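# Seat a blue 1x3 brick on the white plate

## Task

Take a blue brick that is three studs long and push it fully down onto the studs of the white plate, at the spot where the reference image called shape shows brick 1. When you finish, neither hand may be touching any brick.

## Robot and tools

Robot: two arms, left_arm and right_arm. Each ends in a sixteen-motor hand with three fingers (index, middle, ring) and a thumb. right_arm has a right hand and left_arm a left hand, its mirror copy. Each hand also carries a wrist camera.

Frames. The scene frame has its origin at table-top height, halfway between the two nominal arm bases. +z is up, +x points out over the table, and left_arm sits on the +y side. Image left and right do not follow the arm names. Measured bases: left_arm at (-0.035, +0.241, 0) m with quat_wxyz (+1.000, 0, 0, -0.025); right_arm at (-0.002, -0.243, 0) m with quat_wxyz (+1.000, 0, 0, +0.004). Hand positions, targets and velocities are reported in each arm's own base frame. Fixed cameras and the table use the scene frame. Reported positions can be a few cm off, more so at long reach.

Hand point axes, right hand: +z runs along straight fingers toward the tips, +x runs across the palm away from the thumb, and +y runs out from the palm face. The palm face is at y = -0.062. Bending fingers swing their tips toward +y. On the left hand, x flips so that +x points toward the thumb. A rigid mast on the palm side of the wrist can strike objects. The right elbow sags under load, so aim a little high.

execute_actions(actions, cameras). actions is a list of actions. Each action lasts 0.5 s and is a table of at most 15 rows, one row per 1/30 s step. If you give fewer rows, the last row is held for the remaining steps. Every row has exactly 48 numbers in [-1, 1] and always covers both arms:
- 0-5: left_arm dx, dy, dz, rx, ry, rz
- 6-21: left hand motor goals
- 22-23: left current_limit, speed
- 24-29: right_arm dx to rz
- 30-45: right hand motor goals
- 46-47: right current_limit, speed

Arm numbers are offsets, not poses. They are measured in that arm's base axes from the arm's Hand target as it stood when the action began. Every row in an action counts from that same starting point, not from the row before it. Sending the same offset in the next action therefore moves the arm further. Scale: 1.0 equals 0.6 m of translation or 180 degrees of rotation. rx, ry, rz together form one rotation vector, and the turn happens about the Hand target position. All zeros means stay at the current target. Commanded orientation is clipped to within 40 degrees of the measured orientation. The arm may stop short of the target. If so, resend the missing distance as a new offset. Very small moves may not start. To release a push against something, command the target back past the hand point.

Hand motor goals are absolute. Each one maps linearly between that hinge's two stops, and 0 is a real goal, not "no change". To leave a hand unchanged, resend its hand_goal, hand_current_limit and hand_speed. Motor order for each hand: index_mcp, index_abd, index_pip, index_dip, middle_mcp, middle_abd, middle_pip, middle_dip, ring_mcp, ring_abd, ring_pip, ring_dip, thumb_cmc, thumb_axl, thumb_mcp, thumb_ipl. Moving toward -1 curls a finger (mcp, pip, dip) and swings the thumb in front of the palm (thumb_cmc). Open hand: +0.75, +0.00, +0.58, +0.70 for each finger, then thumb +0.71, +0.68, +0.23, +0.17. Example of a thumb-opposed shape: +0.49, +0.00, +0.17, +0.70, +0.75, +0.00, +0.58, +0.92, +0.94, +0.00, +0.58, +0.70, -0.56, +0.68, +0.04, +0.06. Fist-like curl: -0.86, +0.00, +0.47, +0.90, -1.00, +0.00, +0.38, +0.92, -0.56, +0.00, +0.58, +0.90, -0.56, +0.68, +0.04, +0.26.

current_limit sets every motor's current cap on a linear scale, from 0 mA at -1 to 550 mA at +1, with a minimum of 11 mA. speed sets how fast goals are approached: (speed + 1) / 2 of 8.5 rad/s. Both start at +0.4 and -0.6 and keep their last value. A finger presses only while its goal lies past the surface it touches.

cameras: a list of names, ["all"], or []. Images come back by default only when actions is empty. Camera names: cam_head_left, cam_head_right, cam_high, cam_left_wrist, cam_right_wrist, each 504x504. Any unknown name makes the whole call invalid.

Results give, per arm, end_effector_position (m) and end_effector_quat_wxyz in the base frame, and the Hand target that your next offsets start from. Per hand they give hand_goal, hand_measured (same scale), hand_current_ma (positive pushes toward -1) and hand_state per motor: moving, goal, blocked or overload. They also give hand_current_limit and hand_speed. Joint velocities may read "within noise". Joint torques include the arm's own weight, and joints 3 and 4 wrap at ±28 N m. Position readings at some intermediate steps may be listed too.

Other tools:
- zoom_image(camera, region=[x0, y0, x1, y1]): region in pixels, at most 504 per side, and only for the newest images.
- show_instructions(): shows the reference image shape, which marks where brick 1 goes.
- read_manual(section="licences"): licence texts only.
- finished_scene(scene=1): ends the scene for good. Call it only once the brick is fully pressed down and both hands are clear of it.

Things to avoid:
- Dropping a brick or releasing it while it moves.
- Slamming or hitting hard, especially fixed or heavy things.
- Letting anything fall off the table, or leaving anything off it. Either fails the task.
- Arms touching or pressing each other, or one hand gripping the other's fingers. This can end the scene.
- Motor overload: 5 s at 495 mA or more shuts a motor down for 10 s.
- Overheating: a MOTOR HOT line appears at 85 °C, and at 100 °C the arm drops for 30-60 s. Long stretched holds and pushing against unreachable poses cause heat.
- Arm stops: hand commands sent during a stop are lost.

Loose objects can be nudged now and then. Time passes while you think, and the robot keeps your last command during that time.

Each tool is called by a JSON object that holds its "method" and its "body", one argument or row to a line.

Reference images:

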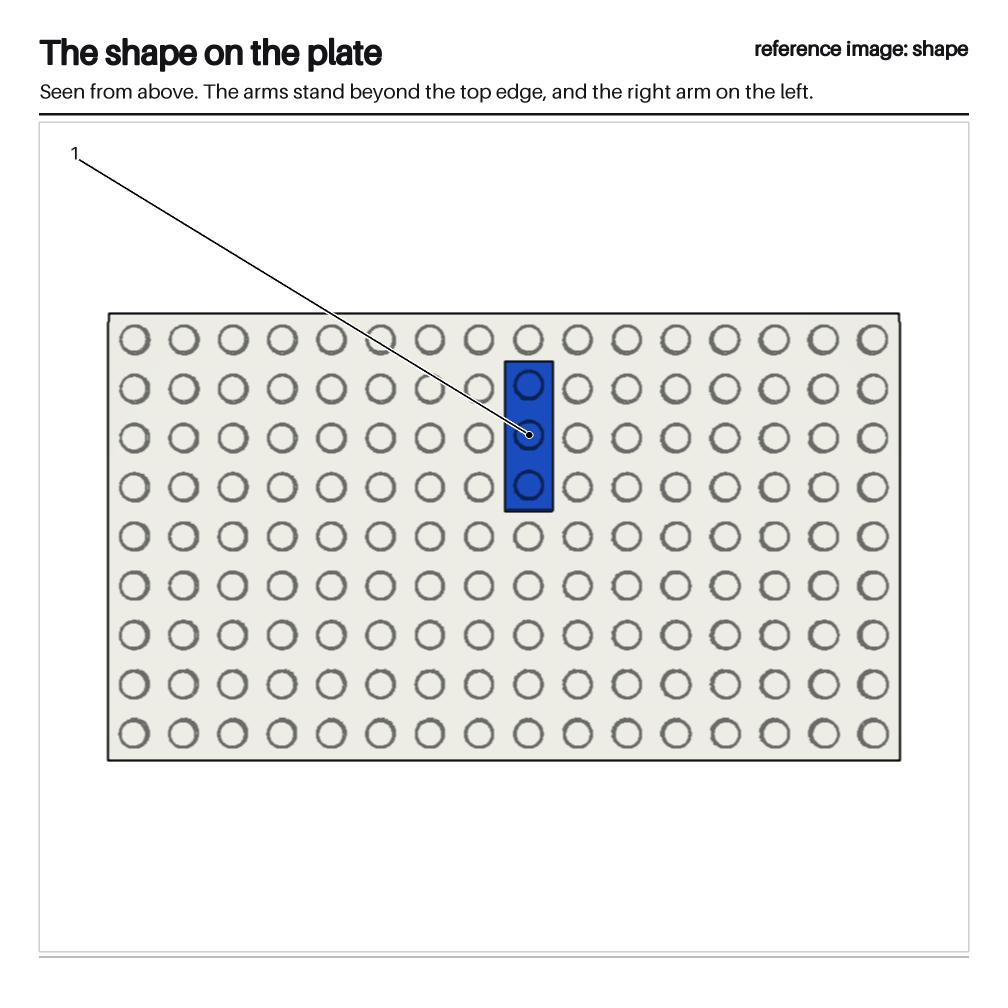

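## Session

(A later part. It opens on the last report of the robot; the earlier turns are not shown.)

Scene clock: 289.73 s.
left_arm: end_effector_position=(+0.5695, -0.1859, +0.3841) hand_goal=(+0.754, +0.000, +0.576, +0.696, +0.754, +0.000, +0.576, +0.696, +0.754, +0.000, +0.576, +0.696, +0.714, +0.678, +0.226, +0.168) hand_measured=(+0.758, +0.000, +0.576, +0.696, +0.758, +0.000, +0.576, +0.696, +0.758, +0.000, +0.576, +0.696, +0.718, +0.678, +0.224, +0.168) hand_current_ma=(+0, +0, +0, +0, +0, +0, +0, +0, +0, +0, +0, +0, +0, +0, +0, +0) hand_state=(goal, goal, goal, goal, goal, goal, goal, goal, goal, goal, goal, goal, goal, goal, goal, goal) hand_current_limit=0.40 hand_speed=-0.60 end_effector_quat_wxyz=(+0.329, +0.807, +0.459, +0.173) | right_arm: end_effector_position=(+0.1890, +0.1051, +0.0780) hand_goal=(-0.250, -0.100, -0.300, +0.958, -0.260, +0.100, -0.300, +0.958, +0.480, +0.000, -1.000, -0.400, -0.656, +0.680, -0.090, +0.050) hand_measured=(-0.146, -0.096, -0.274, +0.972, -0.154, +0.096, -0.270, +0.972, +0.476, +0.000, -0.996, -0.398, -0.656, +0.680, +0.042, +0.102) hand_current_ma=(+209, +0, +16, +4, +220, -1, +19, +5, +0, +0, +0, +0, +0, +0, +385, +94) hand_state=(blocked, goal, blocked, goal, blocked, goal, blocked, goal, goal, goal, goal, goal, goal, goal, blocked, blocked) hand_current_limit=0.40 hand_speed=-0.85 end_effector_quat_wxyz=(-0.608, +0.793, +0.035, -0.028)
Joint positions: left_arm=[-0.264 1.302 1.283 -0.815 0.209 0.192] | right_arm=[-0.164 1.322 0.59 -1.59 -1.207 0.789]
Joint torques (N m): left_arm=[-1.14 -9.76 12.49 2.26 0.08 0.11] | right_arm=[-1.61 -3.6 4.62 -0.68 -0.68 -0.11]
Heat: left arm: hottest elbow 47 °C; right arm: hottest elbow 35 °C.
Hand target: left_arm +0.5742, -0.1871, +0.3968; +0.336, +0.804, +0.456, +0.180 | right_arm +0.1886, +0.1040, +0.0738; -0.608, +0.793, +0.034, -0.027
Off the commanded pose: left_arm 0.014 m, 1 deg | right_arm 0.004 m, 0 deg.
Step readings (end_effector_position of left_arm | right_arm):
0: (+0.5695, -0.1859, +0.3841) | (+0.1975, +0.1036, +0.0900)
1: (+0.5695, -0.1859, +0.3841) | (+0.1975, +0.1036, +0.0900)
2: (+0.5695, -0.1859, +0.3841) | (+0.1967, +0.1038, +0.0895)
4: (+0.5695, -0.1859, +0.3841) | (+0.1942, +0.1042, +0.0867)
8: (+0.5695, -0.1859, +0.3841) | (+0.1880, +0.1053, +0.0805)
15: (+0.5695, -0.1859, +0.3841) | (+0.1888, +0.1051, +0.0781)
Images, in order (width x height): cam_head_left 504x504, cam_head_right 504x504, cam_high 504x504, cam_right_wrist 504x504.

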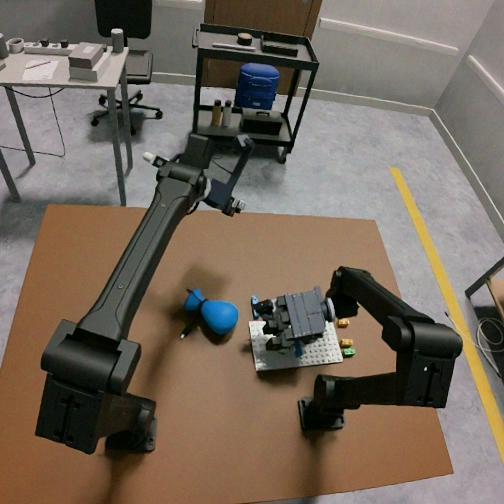

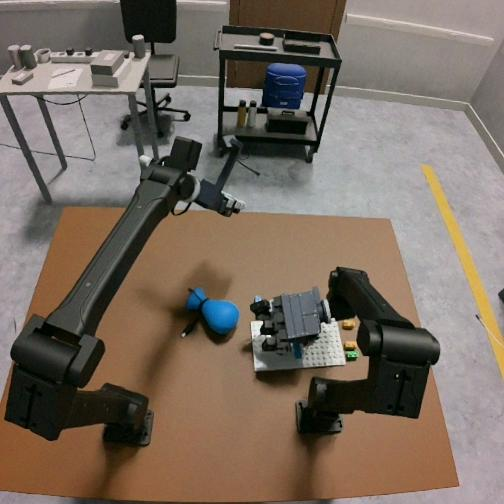

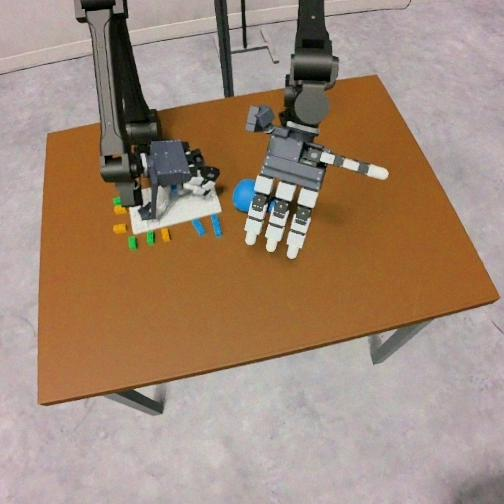

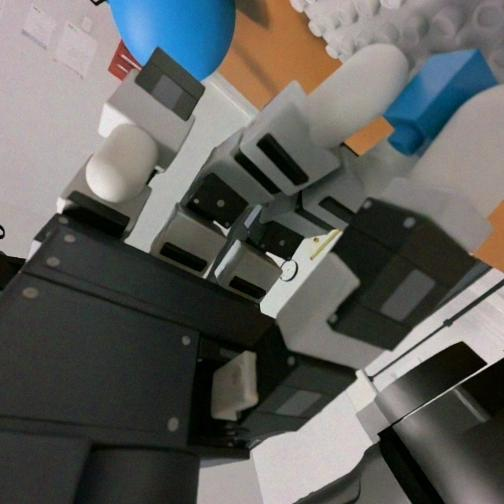

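{"method": "execute_actions", "body": {
  "actions": [
    [[0,0,0,0,0,0,0.754,0,0.576,0.696,0.754,0,0.576,0.696,0.754,0,0.576,0.696,0.714,0.678,0.226,0.168,0.4,-0.6,-0.0043,0.0013,-0.02,0,0,0,-0.25,-0.1,-0.3,0.957,-0.26,0.1,-0.3,0.957,0.48,0,-1,-0.4,-0.657,0.68,-0.09,0.05,0.4,-0.85]]
  ],
  "cameras": ["cam_head_left","cam_head_right","cam_right_wrist","cam_high"]
}}

{"method": "zoom_image", "body": {
  "camera": "cam_head_left",
  "region": [280, 335, 320, 375]
}}

{"method": "zoom_image", "body": {
  "camera": "cam_head_right",
  "region": [280, 335, 320, 375]
}}

{"method": "zoom_image", "body": {
  "camera": "cam_right_wrist",
  "region": [304, 0, 504, 200]
}}

Scene clock: 298.27 s.
left_arm: end_effector_position=(+0.5695, -0.1859, +0.3841) hand_goal=(+0.754, +0.000, +0.576, +0.696, +0.754, +0.000, +0.576, +0.696, +0.754, +0.000, +0.576, +0.696, +0.714, +0.678, +0.226, +0.168) hand_measured=(+0.758, +0.000, +0.576, +0.696, +0.758, +0.000, +0.576, +0.696, +0.758, +0.000, +0.576, +0.696, +0.718, +0.678, +0.224, +0.168) hand_current_ma=(+0, +0, +0, +0, +0, +0, +0, +0, +0, +0, +0, +0, +0, +0, +0, +0) hand_state=(goal, goal, goal, goal, goal, goal, goal, goal, goal, goal, goal, goal, goal, goal, goal, goal) hand_current_limit=0.40 hand_speed=-0.60 end_effector_quat_wxyz=(+0.329, +0.807, +0.459, +0.173) | right_arm: end_effector_position=(+0.1868, +0.1055, +0.0655) hand_goal=(-0.250, -0.100, -0.300, +0.958, -0.260, +0.100, -0.300, +0.958, +0.480, +0.000, -1.000, -0.400, -0.656, +0.680, -0.090, +0.050) hand_measured=(-0.146, -0.096, -0.274, +0.972, -0.154, +0.096, -0.270, +0.972, +0.476, +0.000, -0.996, -0.398, -0.656, +0.680, +0.042, +0.102) hand_current_ma=(+209, +0, +16, +4, +220, -1, +19, +5, +0, +0, +0, +0, +0, +0, +385, +94) hand_state=(blocked, goal, blocked, goal, blocked, goal, blocked, goal, goal, goal, goal, goal, goal, goal, blocked, blocked) hand_current_limit=0.40 hand_speed=-0.85 end_effector_quat_wxyz=(-0.607, +0.793, +0.035, -0.027)
Joint positions: left_arm=[-0.264 1.302 1.283 -0.815 0.209 0.192] | right_arm=[-0.164 1.347 0.569 -1.542 -1.207 0.789]
Joint torques (N m): left_arm=[-1.2 -9.82 12.45 2.25 0.08 0.11] | right_arm=[-1.44 -3.6 4.36 -0.66 -0.73 -0.1]
Heat: left arm: hottest elbow 47 °C; right arm: hottest elbow 35 °C.
Hand target: left_arm +0.5742, -0.1871, +0.3968; +0.336, +0.804, +0.456, +0.180 | right_arm +0.1859, +0.1048, +0.0617; -0.608, +0.793, +0.034, -0.027
Off the commanded pose: left_arm 0.014 m, 1 deg | right_arm 0.004 m, 0 deg.
Step readings (end_effector_position of left_arm | right_arm):
0: (+0.5695, -0.1859, +0.3841) | (+0.1891, +0.1051, +0.0779)
1: (+0.5695, -0.1859, +0.3841) | (+0.1890, +0.1051, +0.0778)
2: (+0.5695, -0.1859, +0.3841) | (+0.1893, +0.1050, +0.0769)
4: (+0.5695, -0.1859, +0.3841) | (+0.1891, +0.1051, +0.0740)
8: (+0.5695, -0.1859, +0.3841) | (+0.1862, +0.1056, +0.0678)
15: (+0.5695, -0.1859, +0.3841) | (+0.1866, +0.1055, +0.0656)
Images, in order (width x height): cam_head_left 504x504, cam_head_right 504x504, cam_high 504x504, cam_right_wrist 504x504.

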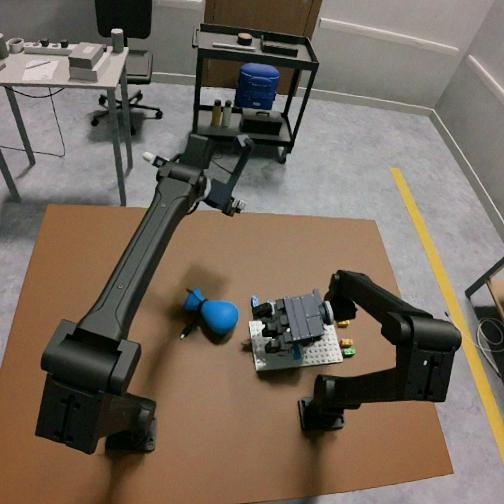

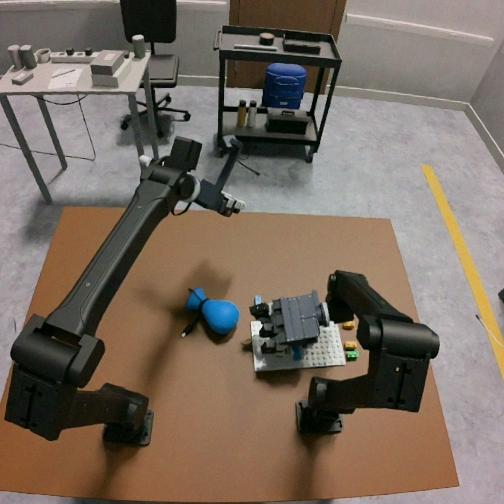

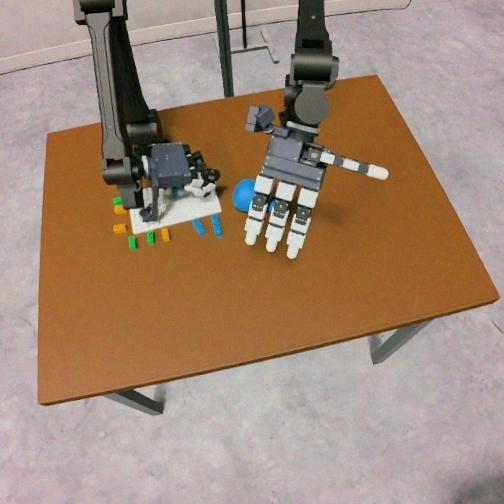

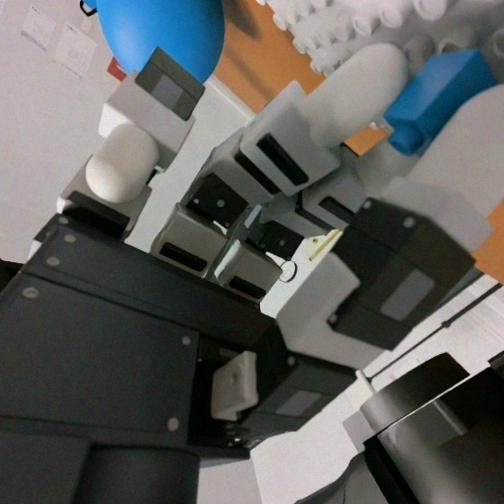

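Scaled by 12.600 from the camera's 504x504 image, which has a finer 720x720 frame.

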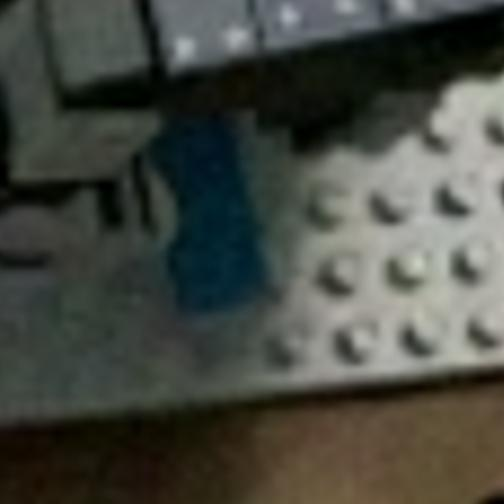

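Scaled by 12.600 from the camera's 504x504 image, which has a finer 720x720 frame.

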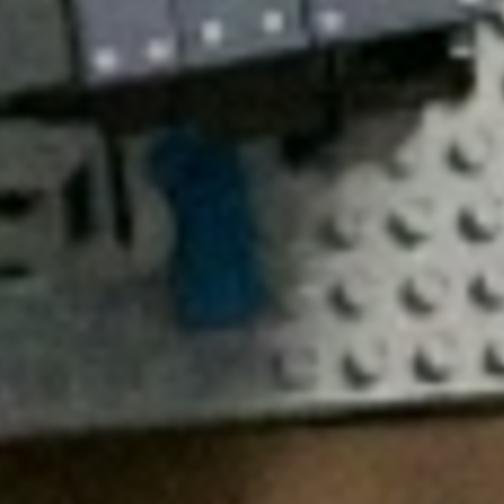

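Scaled by 2.520 from the camera's 504x504 image, which has a finer 720x720 frame.

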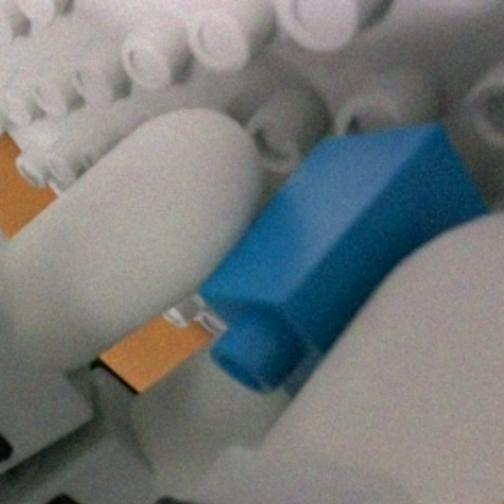

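{"method": "zoom_image", "body": {
  "camera": "cam_right_wrist",
  "region": [384, 0, 504, 120]
}}

Scaled by 4.200 from the camera's 504x504 image, which has a finer 720x720 frame.

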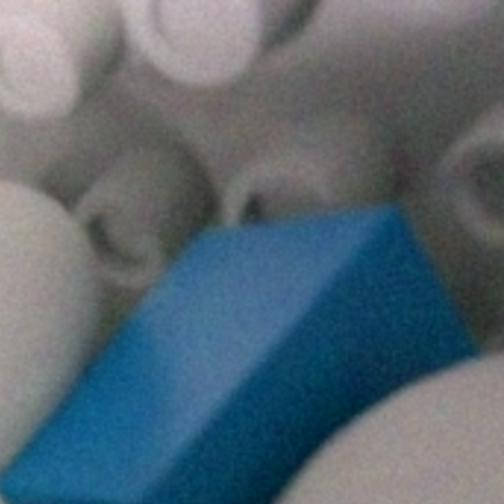

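{"method": "execute_actions", "body": {
  "actions": [
    [[0,0,0,0,0,0,0.754,0,0.576,0.696,0.754,0,0.576,0.696,0.754,0,0.576,0.696,0.714,0.678,0.226,0.168,0.4,-0.6,0,-0.002,-0.012,0,0,0,-0.25,-0.1,-0.3,0.957,-0.26,0.1,-0.3,0.957,0.48,0,-1,-0.4,-0.657,0.68,-0.09,0.05,0.4,-0.85]]
  ],
  "cameras": ["cam_head_left","cam_head_right","cam_right_wrist","cam_high"]
}}

{"method": "zoom_image", "body": {
  "camera": "cam_head_left",
  "region": [280, 335, 320, 375]
}}

{"method": "zoom_image", "body": {
  "camera": "cam_head_right",
  "region": [280, 335, 320, 375]
}}

{"method": "zoom_image", "body": {
  "camera": "cam_right_wrist",
  "region": [384, 0, 504, 120]
}}

Scene clock: 332.30 s.
left_arm: end_effector_position=(+0.5695, -0.1859, +0.3841) hand_goal=(+0.754, +0.000, +0.576, +0.696, +0.754, +0.000, +0.576, +0.696, +0.754, +0.000, +0.576, +0.696, +0.714, +0.678, +0.226, +0.168) hand_measured=(+0.758, +0.000, +0.576, +0.696, +0.758, +0.000, +0.576, +0.696, +0.758, +0.000, +0.576, +0.696, +0.718, +0.678, +0.224, +0.168) hand_current_ma=(+0, +0, +0, +0, +0, +0, +0, +0, +0, +0, +0, +0, +0, +0, +0, +0) hand_state=(goal, goal, goal, goal, goal, goal, goal, goal, goal, goal, goal, goal, goal, goal, goal, goal) hand_current_limit=0.40 hand_speed=-0.60 end_effector_quat_wxyz=(+0.329, +0.807, +0.459, +0.173) | right_arm: end_effector_position=(+0.1867, +0.1053, +0.0602) hand_goal=(-0.250, -0.100, -0.300, +0.958, -0.260, +0.100, -0.300, +0.958, +0.480, +0.000, -1.000, -0.400, -0.656, +0.680, -0.090, +0.050) hand_measured=(-0.150, -0.096, -0.274, +0.972, -0.154, +0.096, -0.268, +0.974, +0.476, +0.000, -0.996, -0.398, -0.658, +0.680, +0.042, +0.102) hand_current_ma=(+198, +0, +16, +4, +219, -1, +23, +6, +0, +0, +0, +0, +0, +0, +385, +94) hand_state=(blocked, goal, blocked, goal, blocked, goal, blocked, goal, goal, goal, goal, goal, goal, goal, blocked, blocked) hand_current_limit=0.40 hand_speed=-0.85 end_effector_quat_wxyz=(-0.608, +0.793, +0.033, -0.030)
Joint positions: left_arm=[-0.264 1.302 1.283 -0.815 0.209 0.192] | right_arm=[-0.166 1.366 0.564 -1.527 -1.207 0.785]
Joint torques (N m): left_arm=[-1.14 -9.82 12.49 2.25 0.07 0.11] | right_arm=[-1.79 -3.49 4.07 -0.53 -0.58 -0.14]
Heat: left arm: hottest elbow 47 °C; right arm: hottest elbow 34 °C.
Hand target: left_arm +0.5742, -0.1871, +0.3968; +0.336, +0.804, +0.456, +0.180 | right_arm +0.1859, +0.1036, +0.0545; -0.608, +0.793, +0.034, -0.027
Off the commanded pose: left_arm 0.014 m, 1 deg | right_arm 0.006 m, 0 deg.
Step readings (end_effector_position of left_arm | right_arm):
0: (+0.5695, -0.1859, +0.3841) | (+0.1868, +0.1055, +0.0655)
1: (+0.5695, -0.1859, +0.3841) | (+0.1868, +0.1055, +0.0654)
2: (+0.5695, -0.1859, +0.3841) | (+0.1871, +0.1054, +0.0650)
4: (+0.5695, -0.1859, +0.3841) | (+0.1877, +0.1053, +0.0636)
8: (+0.5695, -0.1859, +0.3841) | (+0.1867, +0.1053, +0.0603)
15: (+0.5695, -0.1859, +0.3841) | (+0.1867, +0.1053, +0.0602)
Images, in order (width x height): cam_head_left 504x504, cam_head_right 504x504, cam_high 504x504, cam_right_wrist 504x504.

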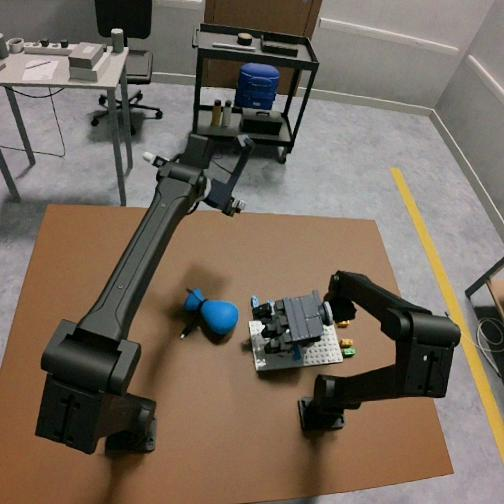

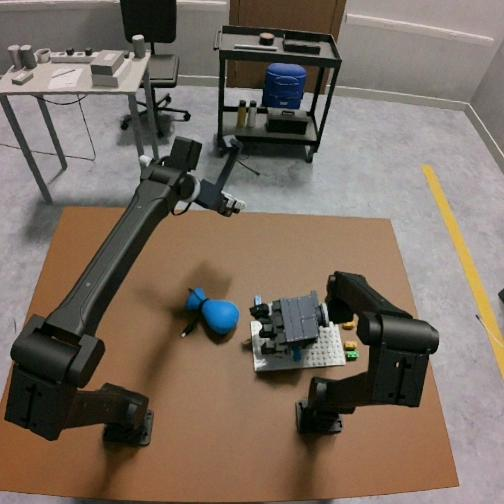

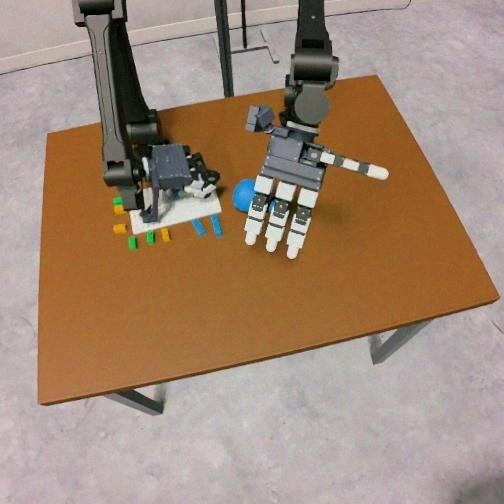

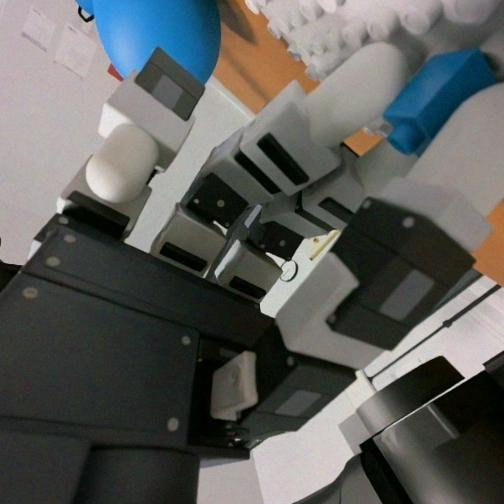

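Scaled by 12.600 from the camera's 504x504 image, which has a finer 720x720 frame.

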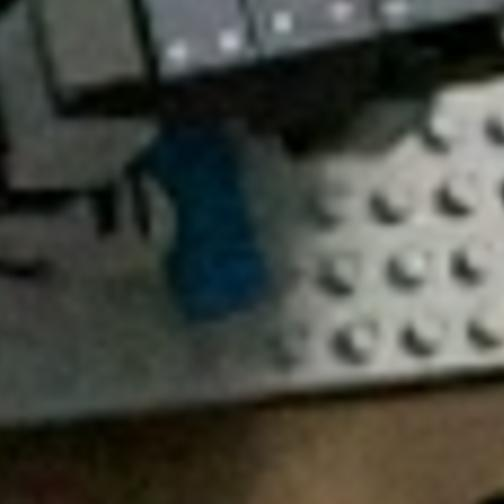

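Scaled by 12.600 from the camera's 504x504 image, which has a finer 720x720 frame.

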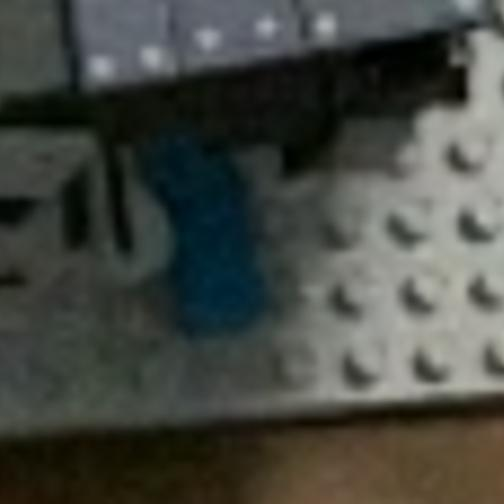

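Scaled by 4.200 from the camera's 504x504 image, which has a finer 720x720 frame.

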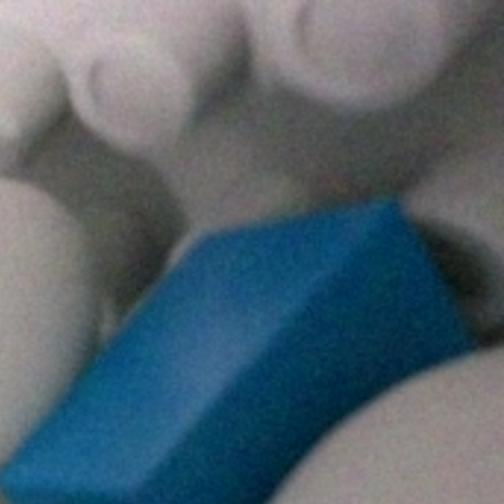

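{"method": "zoom_image", "body": {
  "camera": "cam_right_wrist",
  "region": [424, 0, 504, 80]
}}

{"method": "zoom_image", "body": {
  "camera": "cam_high",
  "region": [110, 150, 230, 250]
}}

Scaled by 6.300 from the camera's 504x504 image, which has a finer 720x720 frame.

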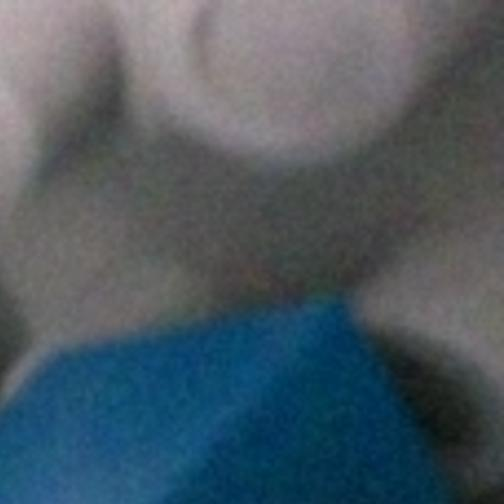

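Scaled by 4.200 from the camera's 504x504 image, which has a finer 720x720 frame.

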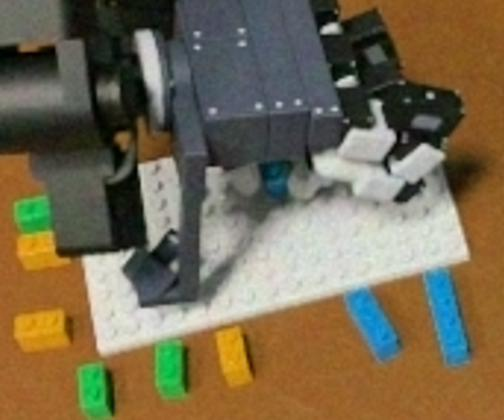

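{"method": "zoom_image", "body": {
  "camera": "cam_high",
  "region": [150, 175, 200, 225]
}}

{"method": "zoom_image", "body": {
  "camera": "cam_high",
  "region": [125, 165, 225, 240]
}}

Scaled by 10.080 from the camera's 504x504 image, which has a finer 720x720 frame.

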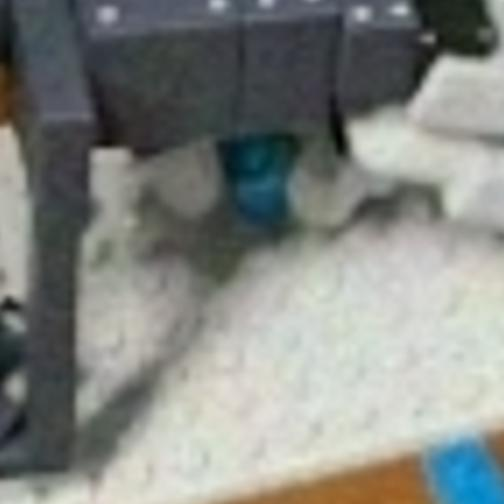

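Scaled by 5.040 from the camera's 504x504 image, which has a finer 720x720 frame.

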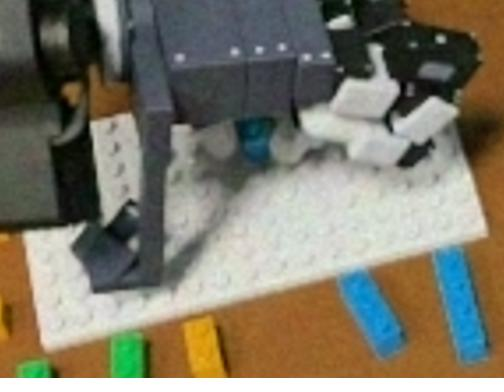

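{"method": "execute_actions", "body": {
  "actions": [
    [[0,0,0,0,0,0,0.754,0,0.576,0.696,0.754,0,0.576,0.696,0.754,0,0.576,0.696,0.714,0.678,0.226,0.168,0.4,-0.6,0,0,-0.005,0,0,0,-0.25,-0.1,-0.3,0.957,-0.26,0.1,-0.3,0.957,0.48,0,-1,-0.4,-0.657,0.68,-0.09,0.05,0.4,-0.85]]
  ],
  "cameras": ["cam_head_left","cam_head_right","cam_right_wrist","cam_high"]
}}

{"method": "zoom_image", "body": {
  "camera": "cam_right_wrist",
  "region": [384, 0, 504, 120]
}}

{"method": "zoom_image", "body": {
  "camera": "cam_high",
  "region": [150, 175, 200, 225]
}}

Scene clock: 351.23 s.
left_arm: end_effector_position=(+0.5695, -0.1859, +0.3841) hand_goal=(+0.754, +0.000, +0.576, +0.696, +0.754, +0.000, +0.576, +0.696, +0.754, +0.000, +0.576, +0.696, +0.714, +0.678, +0.226, +0.168) hand_measured=(+0.758, +0.000, +0.576, +0.696, +0.758, +0.000, +0.576, +0.696, +0.758, +0.000, +0.576, +0.696, +0.718, +0.678, +0.224, +0.168) hand_current_ma=(+0, +0, +0, +0, +0, +0, +0, +0, +0, +0, +0, +0, +0, +0, +0, +0) hand_state=(goal, goal, goal, goal, goal, goal, goal, goal, goal, goal, goal, goal, goal, goal, goal, goal) hand_current_limit=0.40 hand_speed=-0.60 end_effector_quat_wxyz=(+0.329, +0.807, +0.459, +0.173) | right_arm: end_effector_position=(+0.1873, +0.1051, +0.0595) hand_goal=(-0.250, -0.100, -0.300, +0.958, -0.260, +0.100, -0.300, +0.958, +0.480, +0.000, -1.000, -0.400, -0.656, +0.680, -0.090, +0.050) hand_measured=(-0.152, -0.096, -0.274, +0.972, -0.156, +0.096, -0.268, +0.974, +0.476, +0.000, -0.996, -0.398, -0.656, +0.680, +0.042, +0.102) hand_current_ma=(+193, +0, +16, +4, +213, -1, +23, +6, +0, +0, +0, +0, +0, +0, +385, +94) hand_state=(blocked, goal, blocked, goal, blocked, goal, blocked, goal, goal, goal, goal, goal, goal, goal, blocked, blocked) hand_current_limit=0.40 hand_speed=-0.85 end_effector_quat_wxyz=(-0.608, +0.793, +0.034, -0.029)
Joint positions: left_arm=[-0.264 1.302 1.283 -0.815 0.209 0.192] | right_arm=[-0.166 1.368 0.564 -1.523 -1.207 0.785]
Joint torques (N m): left_arm=[-1.26 -9.82 12.48 2.26 0.08 0.11] | right_arm=[-1.85 -3.02 3.79 -0.21 -0.59 -0.14]
Motor temperatures (°C): left_arm=[29 31 47 29 28 27] | right_arm=[29 27 33 29 29 26]
Heat: left arm: hottest elbow 47 °C; right arm: hottest elbow 33 °C.
Hand target: left_arm +0.5742, -0.1871, +0.3968; +0.336, +0.804, +0.456, +0.180 | right_arm +0.1859, +0.1035, +0.0515; -0.608, +0.793, +0.034, -0.027
Off the commanded pose: left_arm 0.014 m, 1 deg | right_arm 0.008 m, 0 deg.
Step readings (end_effector_position of left_arm | right_arm):
0: (+0.5695, -0.1859, +0.3841) | (+0.1867, +0.1053, +0.0602)
1: (+0.5695, -0.1859, +0.3841) | (+0.1867, +0.1053, +0.0602)
2: (+0.5695, -0.1859, +0.3841) | (+0.1869, +0.1053, +0.0601)
4: (+0.5695, -0.1859, +0.3841) | (+0.1872, +0.1052, +0.0597)
8: (+0.5695, -0.1859, +0.3841) | (+0.1873, +0.1051, +0.0595)
15: (+0.5695, -0.1859, +0.3841) | (+0.1873, +0.1051, +0.0595)
Images, in order (width x height): cam_head_left 504x504, cam_head_right 504x504, cam_high 504x504, cam_right_wrist 504x504.

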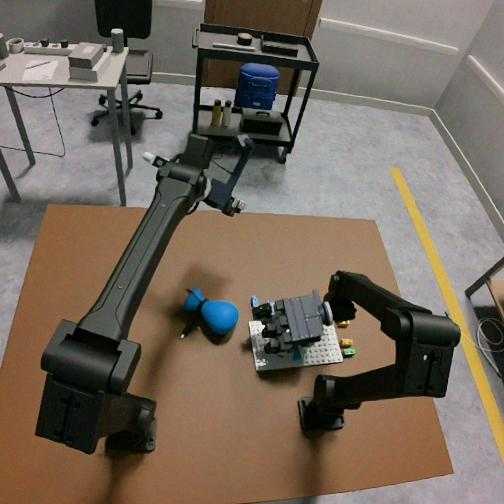

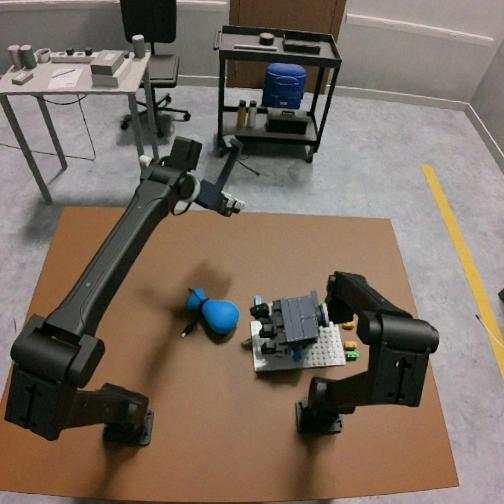

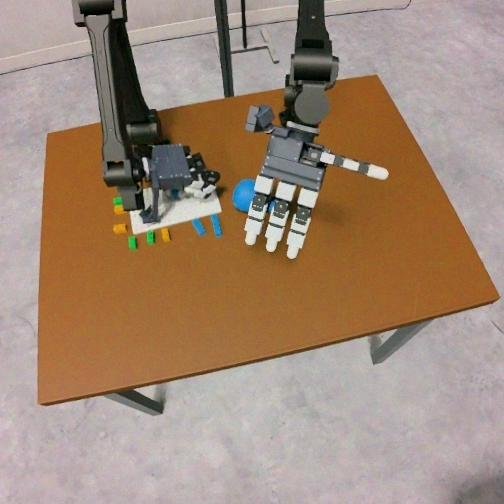

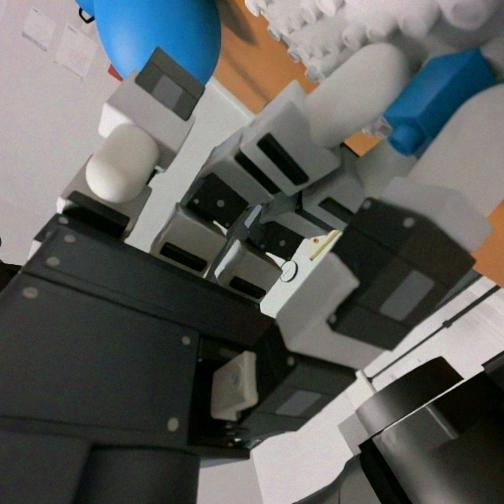

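Scaled by 4.200 from the camera's 504x504 image, which has a finer 720x720 frame.

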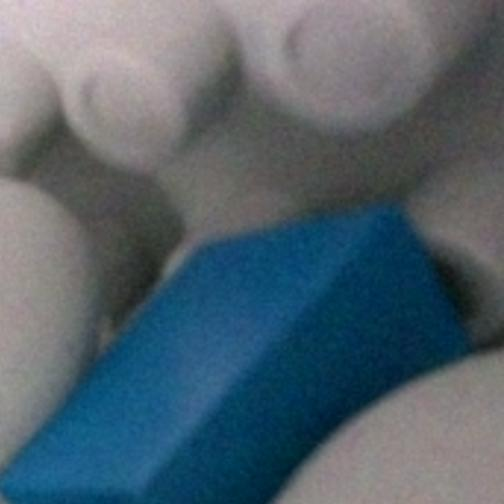

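Scaled by 10.080 from the camera's 504x504 image, which has a finer 720x720 frame.

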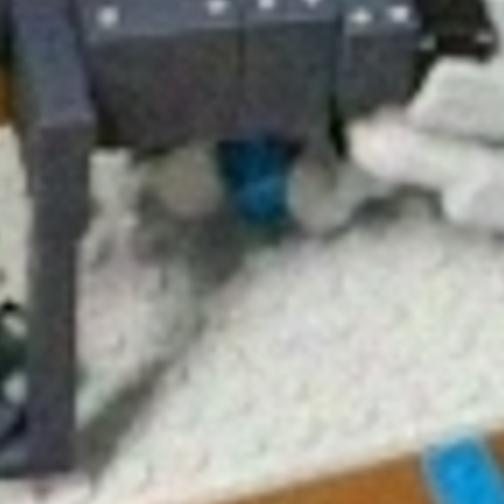

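{"method": "zoom_image", "body": {
  "camera": "cam_head_left",
  "region": [284, 346, 312, 374]
}}

{"method": "zoom_image", "body": {
  "camera": "cam_head_right",
  "region": [284, 346, 312, 374]
}}

Scaled by 18.000 from the camera's 504x504 image, which has a finer 720x720 frame.

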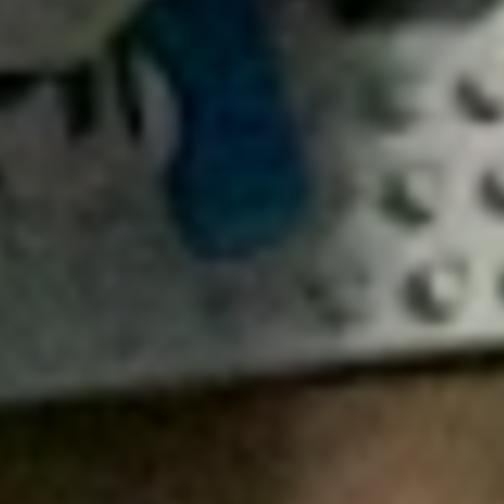

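Scaled by 18.000 from the camera's 504x504 image, which has a finer 720x720 frame.

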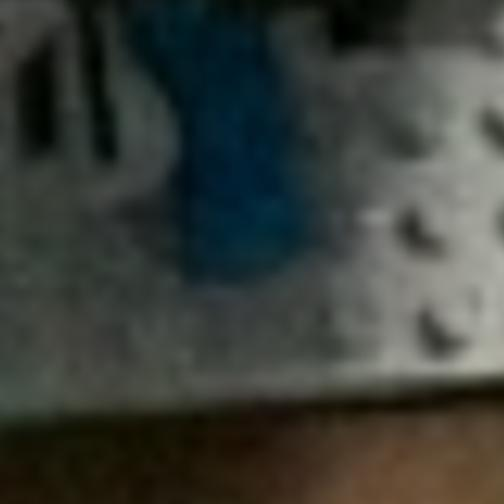

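{"method": "zoom_image", "body": {
  "camera": "cam_right_wrist",
  "region": [364, 0, 504, 140]
}}

{"method": "zoom_image", "body": {
  "camera": "cam_right_wrist",
  "region": [224, 0, 504, 280]
}}

Scaled by 3.600 from the camera's 504x504 image, which has a finer 720x720 frame.

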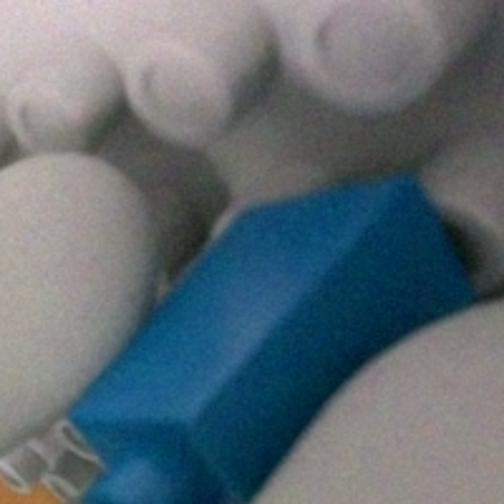

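Scaled by 1.800 from the camera's 504x504 image, which has a finer 720x720 frame.

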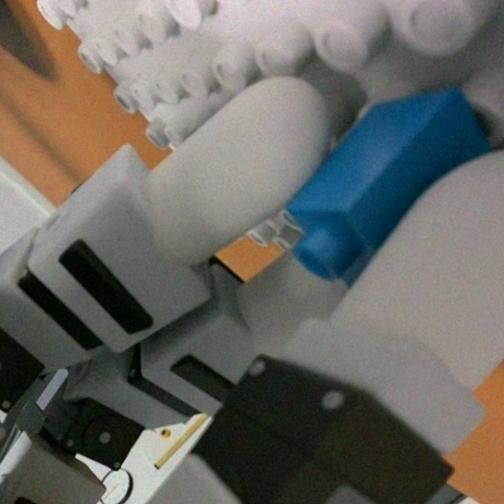

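{"method": "zoom_image", "body": {
  "camera": "cam_right_wrist",
  "region": [230, 0, 370, 100]
}}

{"method": "zoom_image", "body": {
  "camera": "cam_right_wrist",
  "region": [340, 0, 504, 100]
}}

Scaled by 3.600 from the camera's 504x504 image, which has a finer 720x720 frame.

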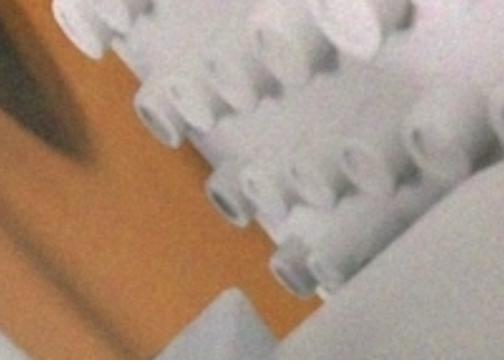

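Scaled by 3.073 from the camera's 504x504 image, which has a finer 720x720 frame.

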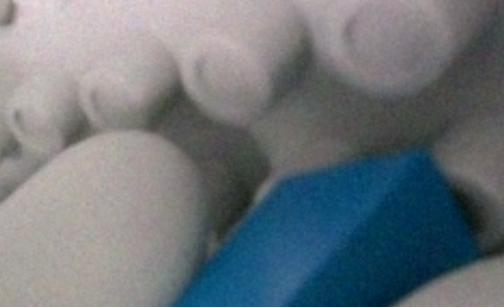

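{"method": "execute_actions", "body": {
  "actions": [
    [[0,0,0,0,0,0,0.754,0,0.576,0.696,0.754,0,0.576,0.696,0.754,0,0.576,0.696,0.714,0.678,0.226,0.168,0.4,-0.6,0,-0.004,0,0,0,0,-0.25,-0.1,-0.3,0.957,-0.26,0.1,-0.3,0.957,0.48,0,-1,-0.4,-0.657,0.68,-0.09,0.05,0.4,-0.85]]
  ]
}}

Scene clock: 410.80 s.
left_arm: end_effector_position=(+0.5695, -0.1859, +0.3841) hand_goal=(+0.754, +0.000, +0.576, +0.696, +0.754, +0.000, +0.576, +0.696, +0.754, +0.000, +0.576, +0.696, +0.714, +0.678, +0.226, +0.168) hand_measured=(+0.758, +0.000, +0.576, +0.696, +0.758, +0.000, +0.576, +0.696, +0.758, +0.000, +0.576, +0.696, +0.718, +0.678, +0.224, +0.168) hand_current_ma=(+0, +0, +0, +0, +0, +0, +0, +0, +0, +0, +0, +0, +0, +0, +0, +0) hand_state=(goal, goal, goal, goal, goal, goal, goal, goal, goal, goal, goal, goal, goal, goal, goal, goal) hand_current_limit=0.40 hand_speed=-0.60 end_effector_quat_wxyz=(+0.329, +0.807, +0.459, +0.173) | right_arm: end_effector_position=(+0.1877, +0.1044, +0.0592) hand_goal=(-0.250, -0.100, -0.300, +0.958, -0.260, +0.100, -0.300, +0.958, +0.480, +0.000, -1.000, -0.400, -0.656, +0.680, -0.090, +0.050) hand_measured=(-0.152, -0.094, -0.274, +0.972, -0.156, +0.096, -0.268, +0.974, +0.476, +0.000, -0.996, -0.398, -0.656, +0.680, +0.042, +0.102) hand_current_ma=(+193, +1, +16, +4, +213, -1, +23, +6, +0, +0, +0, +0, +0, +0, +385, +94) hand_state=(blocked, goal, blocked, goal, blocked, goal, blocked, goal, goal, goal, goal, goal, goal, goal, blocked, blocked) hand_current_limit=0.40 hand_speed=-0.85 end_effector_quat_wxyz=(-0.609, +0.792, +0.031, -0.028)
Joint positions: left_arm=[-0.264 1.302 1.283 -0.815 0.209 0.192] | right_arm=[-0.171 1.371 0.564 -1.523 -1.208 0.785]
Joint torques (N m): left_arm=[-1.14 -9.88 12.46 2.28 0.08 0.11] | right_arm=[-2.08 -2.9 3.95 -0.8 -0.25 -0.3]
Heat: left arm: hottest elbow 48 °C; right arm: hottest elbow 32 °C.
Hand target: left_arm +0.5742, -0.1871, +0.3968; +0.336, +0.804, +0.456, +0.180 | right_arm +0.1859, +0.1012, +0.0515; -0.608, +0.793, +0.034, -0.027
Off the commanded pose: left_arm 0.014 m, 1 deg | right_arm 0.009 m, 0 deg.
Step readings (end_effector_position of left_arm | right_arm):
0: (+0.5695, -0.1859, +0.3841) | (+0.1873, +0.1051, +0.0595)
1: (+0.5695, -0.1859, +0.3841) | (+0.1873, +0.1051, +0.0595)
2: (+0.5695, -0.1859, +0.3841) | (+0.1873, +0.1050, +0.0595)
4: (+0.5695, -0.1859, +0.3841) | (+0.1875, +0.1048, +0.0594)
8: (+0.5695, -0.1859, +0.3841) | (+0.1877, +0.1044, +0.0592)
15: (+0.5695, -0.1859, +0.3841) | (+0.1877, +0.1044, +0.0592)

{"method": "execute_actions", "body": {
  "actions": [],
  "cameras": ["cam_head_left","cam_head_right","cam_right_wrist","cam_high"]
}}

{"method": "zoom_image", "body": {
  "camera": "cam_right_wrist",
  "region": [384, 0, 504, 120]
}}

{"method": "zoom_image", "body": {
  "camera": "cam_head_left",
  "region": [284, 346, 312, 374]
}}

{"method": "zoom_image", "body": {
  "camera": "cam_high",
  "region": [165, 180, 195, 210]
}}

Scene clock: 412.53 s.
left_arm: end_effector_position=(+0.5695, -0.1859, +0.3841) hand_goal=(+0.754, +0.000, +0.576, +0.696, +0.754, +0.000, +0.576, +0.696, +0.754, +0.000, +0.576, +0.696, +0.714, +0.678, +0.226, +0.168) hand_measured=(+0.758, +0.000, +0.576, +0.696, +0.758, +0.000, +0.576, +0.696, +0.758, +0.000, +0.576, +0.696, +0.718, +0.678, +0.224, +0.168) hand_current_ma=(+0, +0, +0, +0, +0, +0, +0, +0, +0, +0, +0, +0, +0, +0, +0, +0) hand_state=(goal, goal, goal, goal, goal, goal, goal, goal, goal, goal, goal, goal, goal, goal, goal, goal) hand_current_limit=0.40 hand_speed=-0.60 end_effector_quat_wxyz=(+0.329, +0.807, +0.459, +0.173) | right_arm: end_effector_position=(+0.1877, +0.1044, +0.0592) hand_goal=(-0.250, -0.100, -0.300, +0.958, -0.260, +0.100, -0.300, +0.958, +0.480, +0.000, -1.000, -0.400, -0.656, +0.680, -0.090, +0.050) hand_measured=(-0.152, -0.094, -0.274, +0.972, -0.156, +0.096, -0.268, +0.974, +0.476, +0.000, -0.996, -0.398, -0.656, +0.680, +0.042, +0.102) hand_current_ma=(+193, +1, +16, +4, +213, -1, +23, +6, +0, +0, +0, +0, +0, +0, +385, +94) hand_state=(blocked, goal, blocked, goal, blocked, goal, blocked, goal, goal, goal, goal, goal, goal, goal, blocked, blocked) hand_current_limit=0.40 hand_speed=-0.85 end_effector_quat_wxyz=(-0.609, +0.792, +0.031, -0.028)
Joint positions: left_arm=[-0.264 1.302 1.283 -0.815 0.209 0.192] | right_arm=[-0.171 1.371 0.564 -1.523 -1.208 0.785]
Joint velocities: within noise
Joint torques (N m): left_arm=[-1.14 -9.88 12.46 2.25 0.08 0.11] | right_arm=[-2.14 -2.9 3.92 -0.8 -0.25 -0.3]
Motor temperatures (°C): left_arm=[29 31 48 29 28 27] | right_arm=[29 26 32 29 29 26]
Heat: left arm: hottest elbow 48 °C; right arm: hottest elbow 32 °C.
Hand target: left_arm +0.5742, -0.1871, +0.3968; +0.336, +0.804, +0.456, +0.180 | right_arm +0.1859, +0.1012, +0.0515; -0.608, +0.793, +0.034, -0.027
Off the commanded pose: left_arm 0.014 m, 1 deg | right_arm 0.009 m, 0 deg.
Images, in order (width x height): cam_head_left 504x504, cam_head_right 504x504, cam_high 504x504, cam_right_wrist 504x504.

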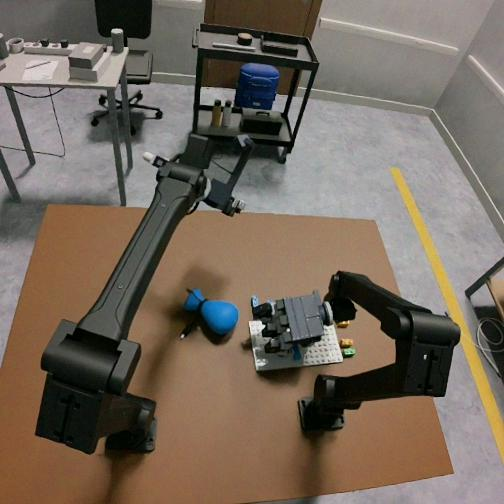

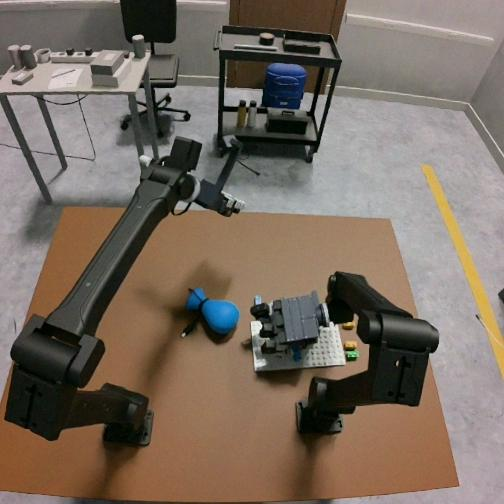

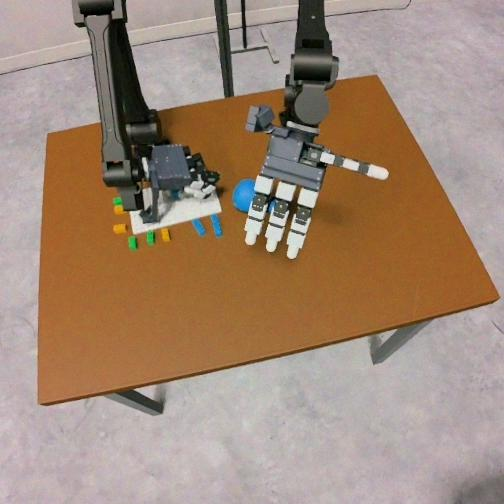

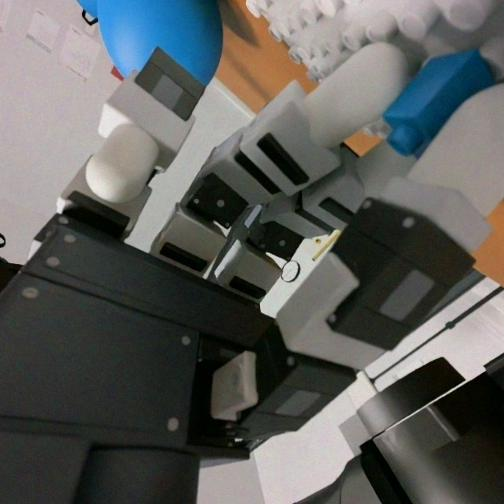

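Scaled by 4.200 from the camera's 504x504 image, which has a finer 720x720 frame.

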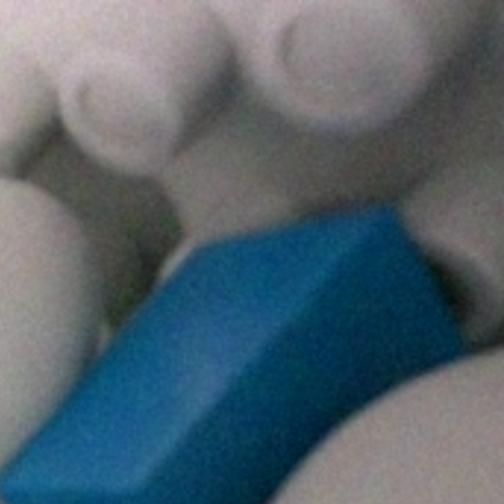

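Scaled by 18.000 from the camera's 504x504 image, which has a finer 720x720 frame.

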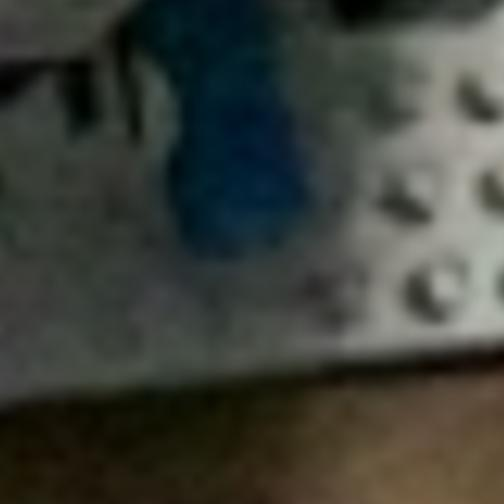

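Scaled by 16.800 from the camera's 504x504 image, which has a finer 720x720 frame.

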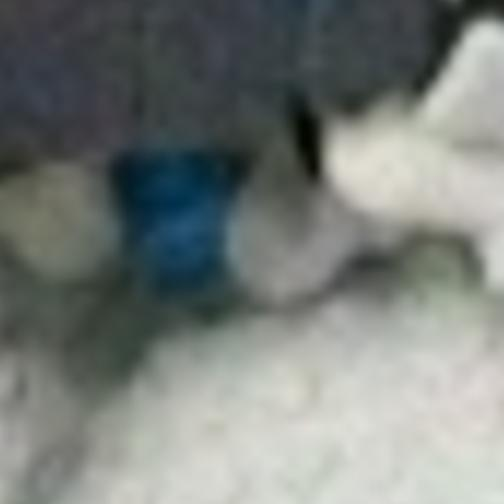

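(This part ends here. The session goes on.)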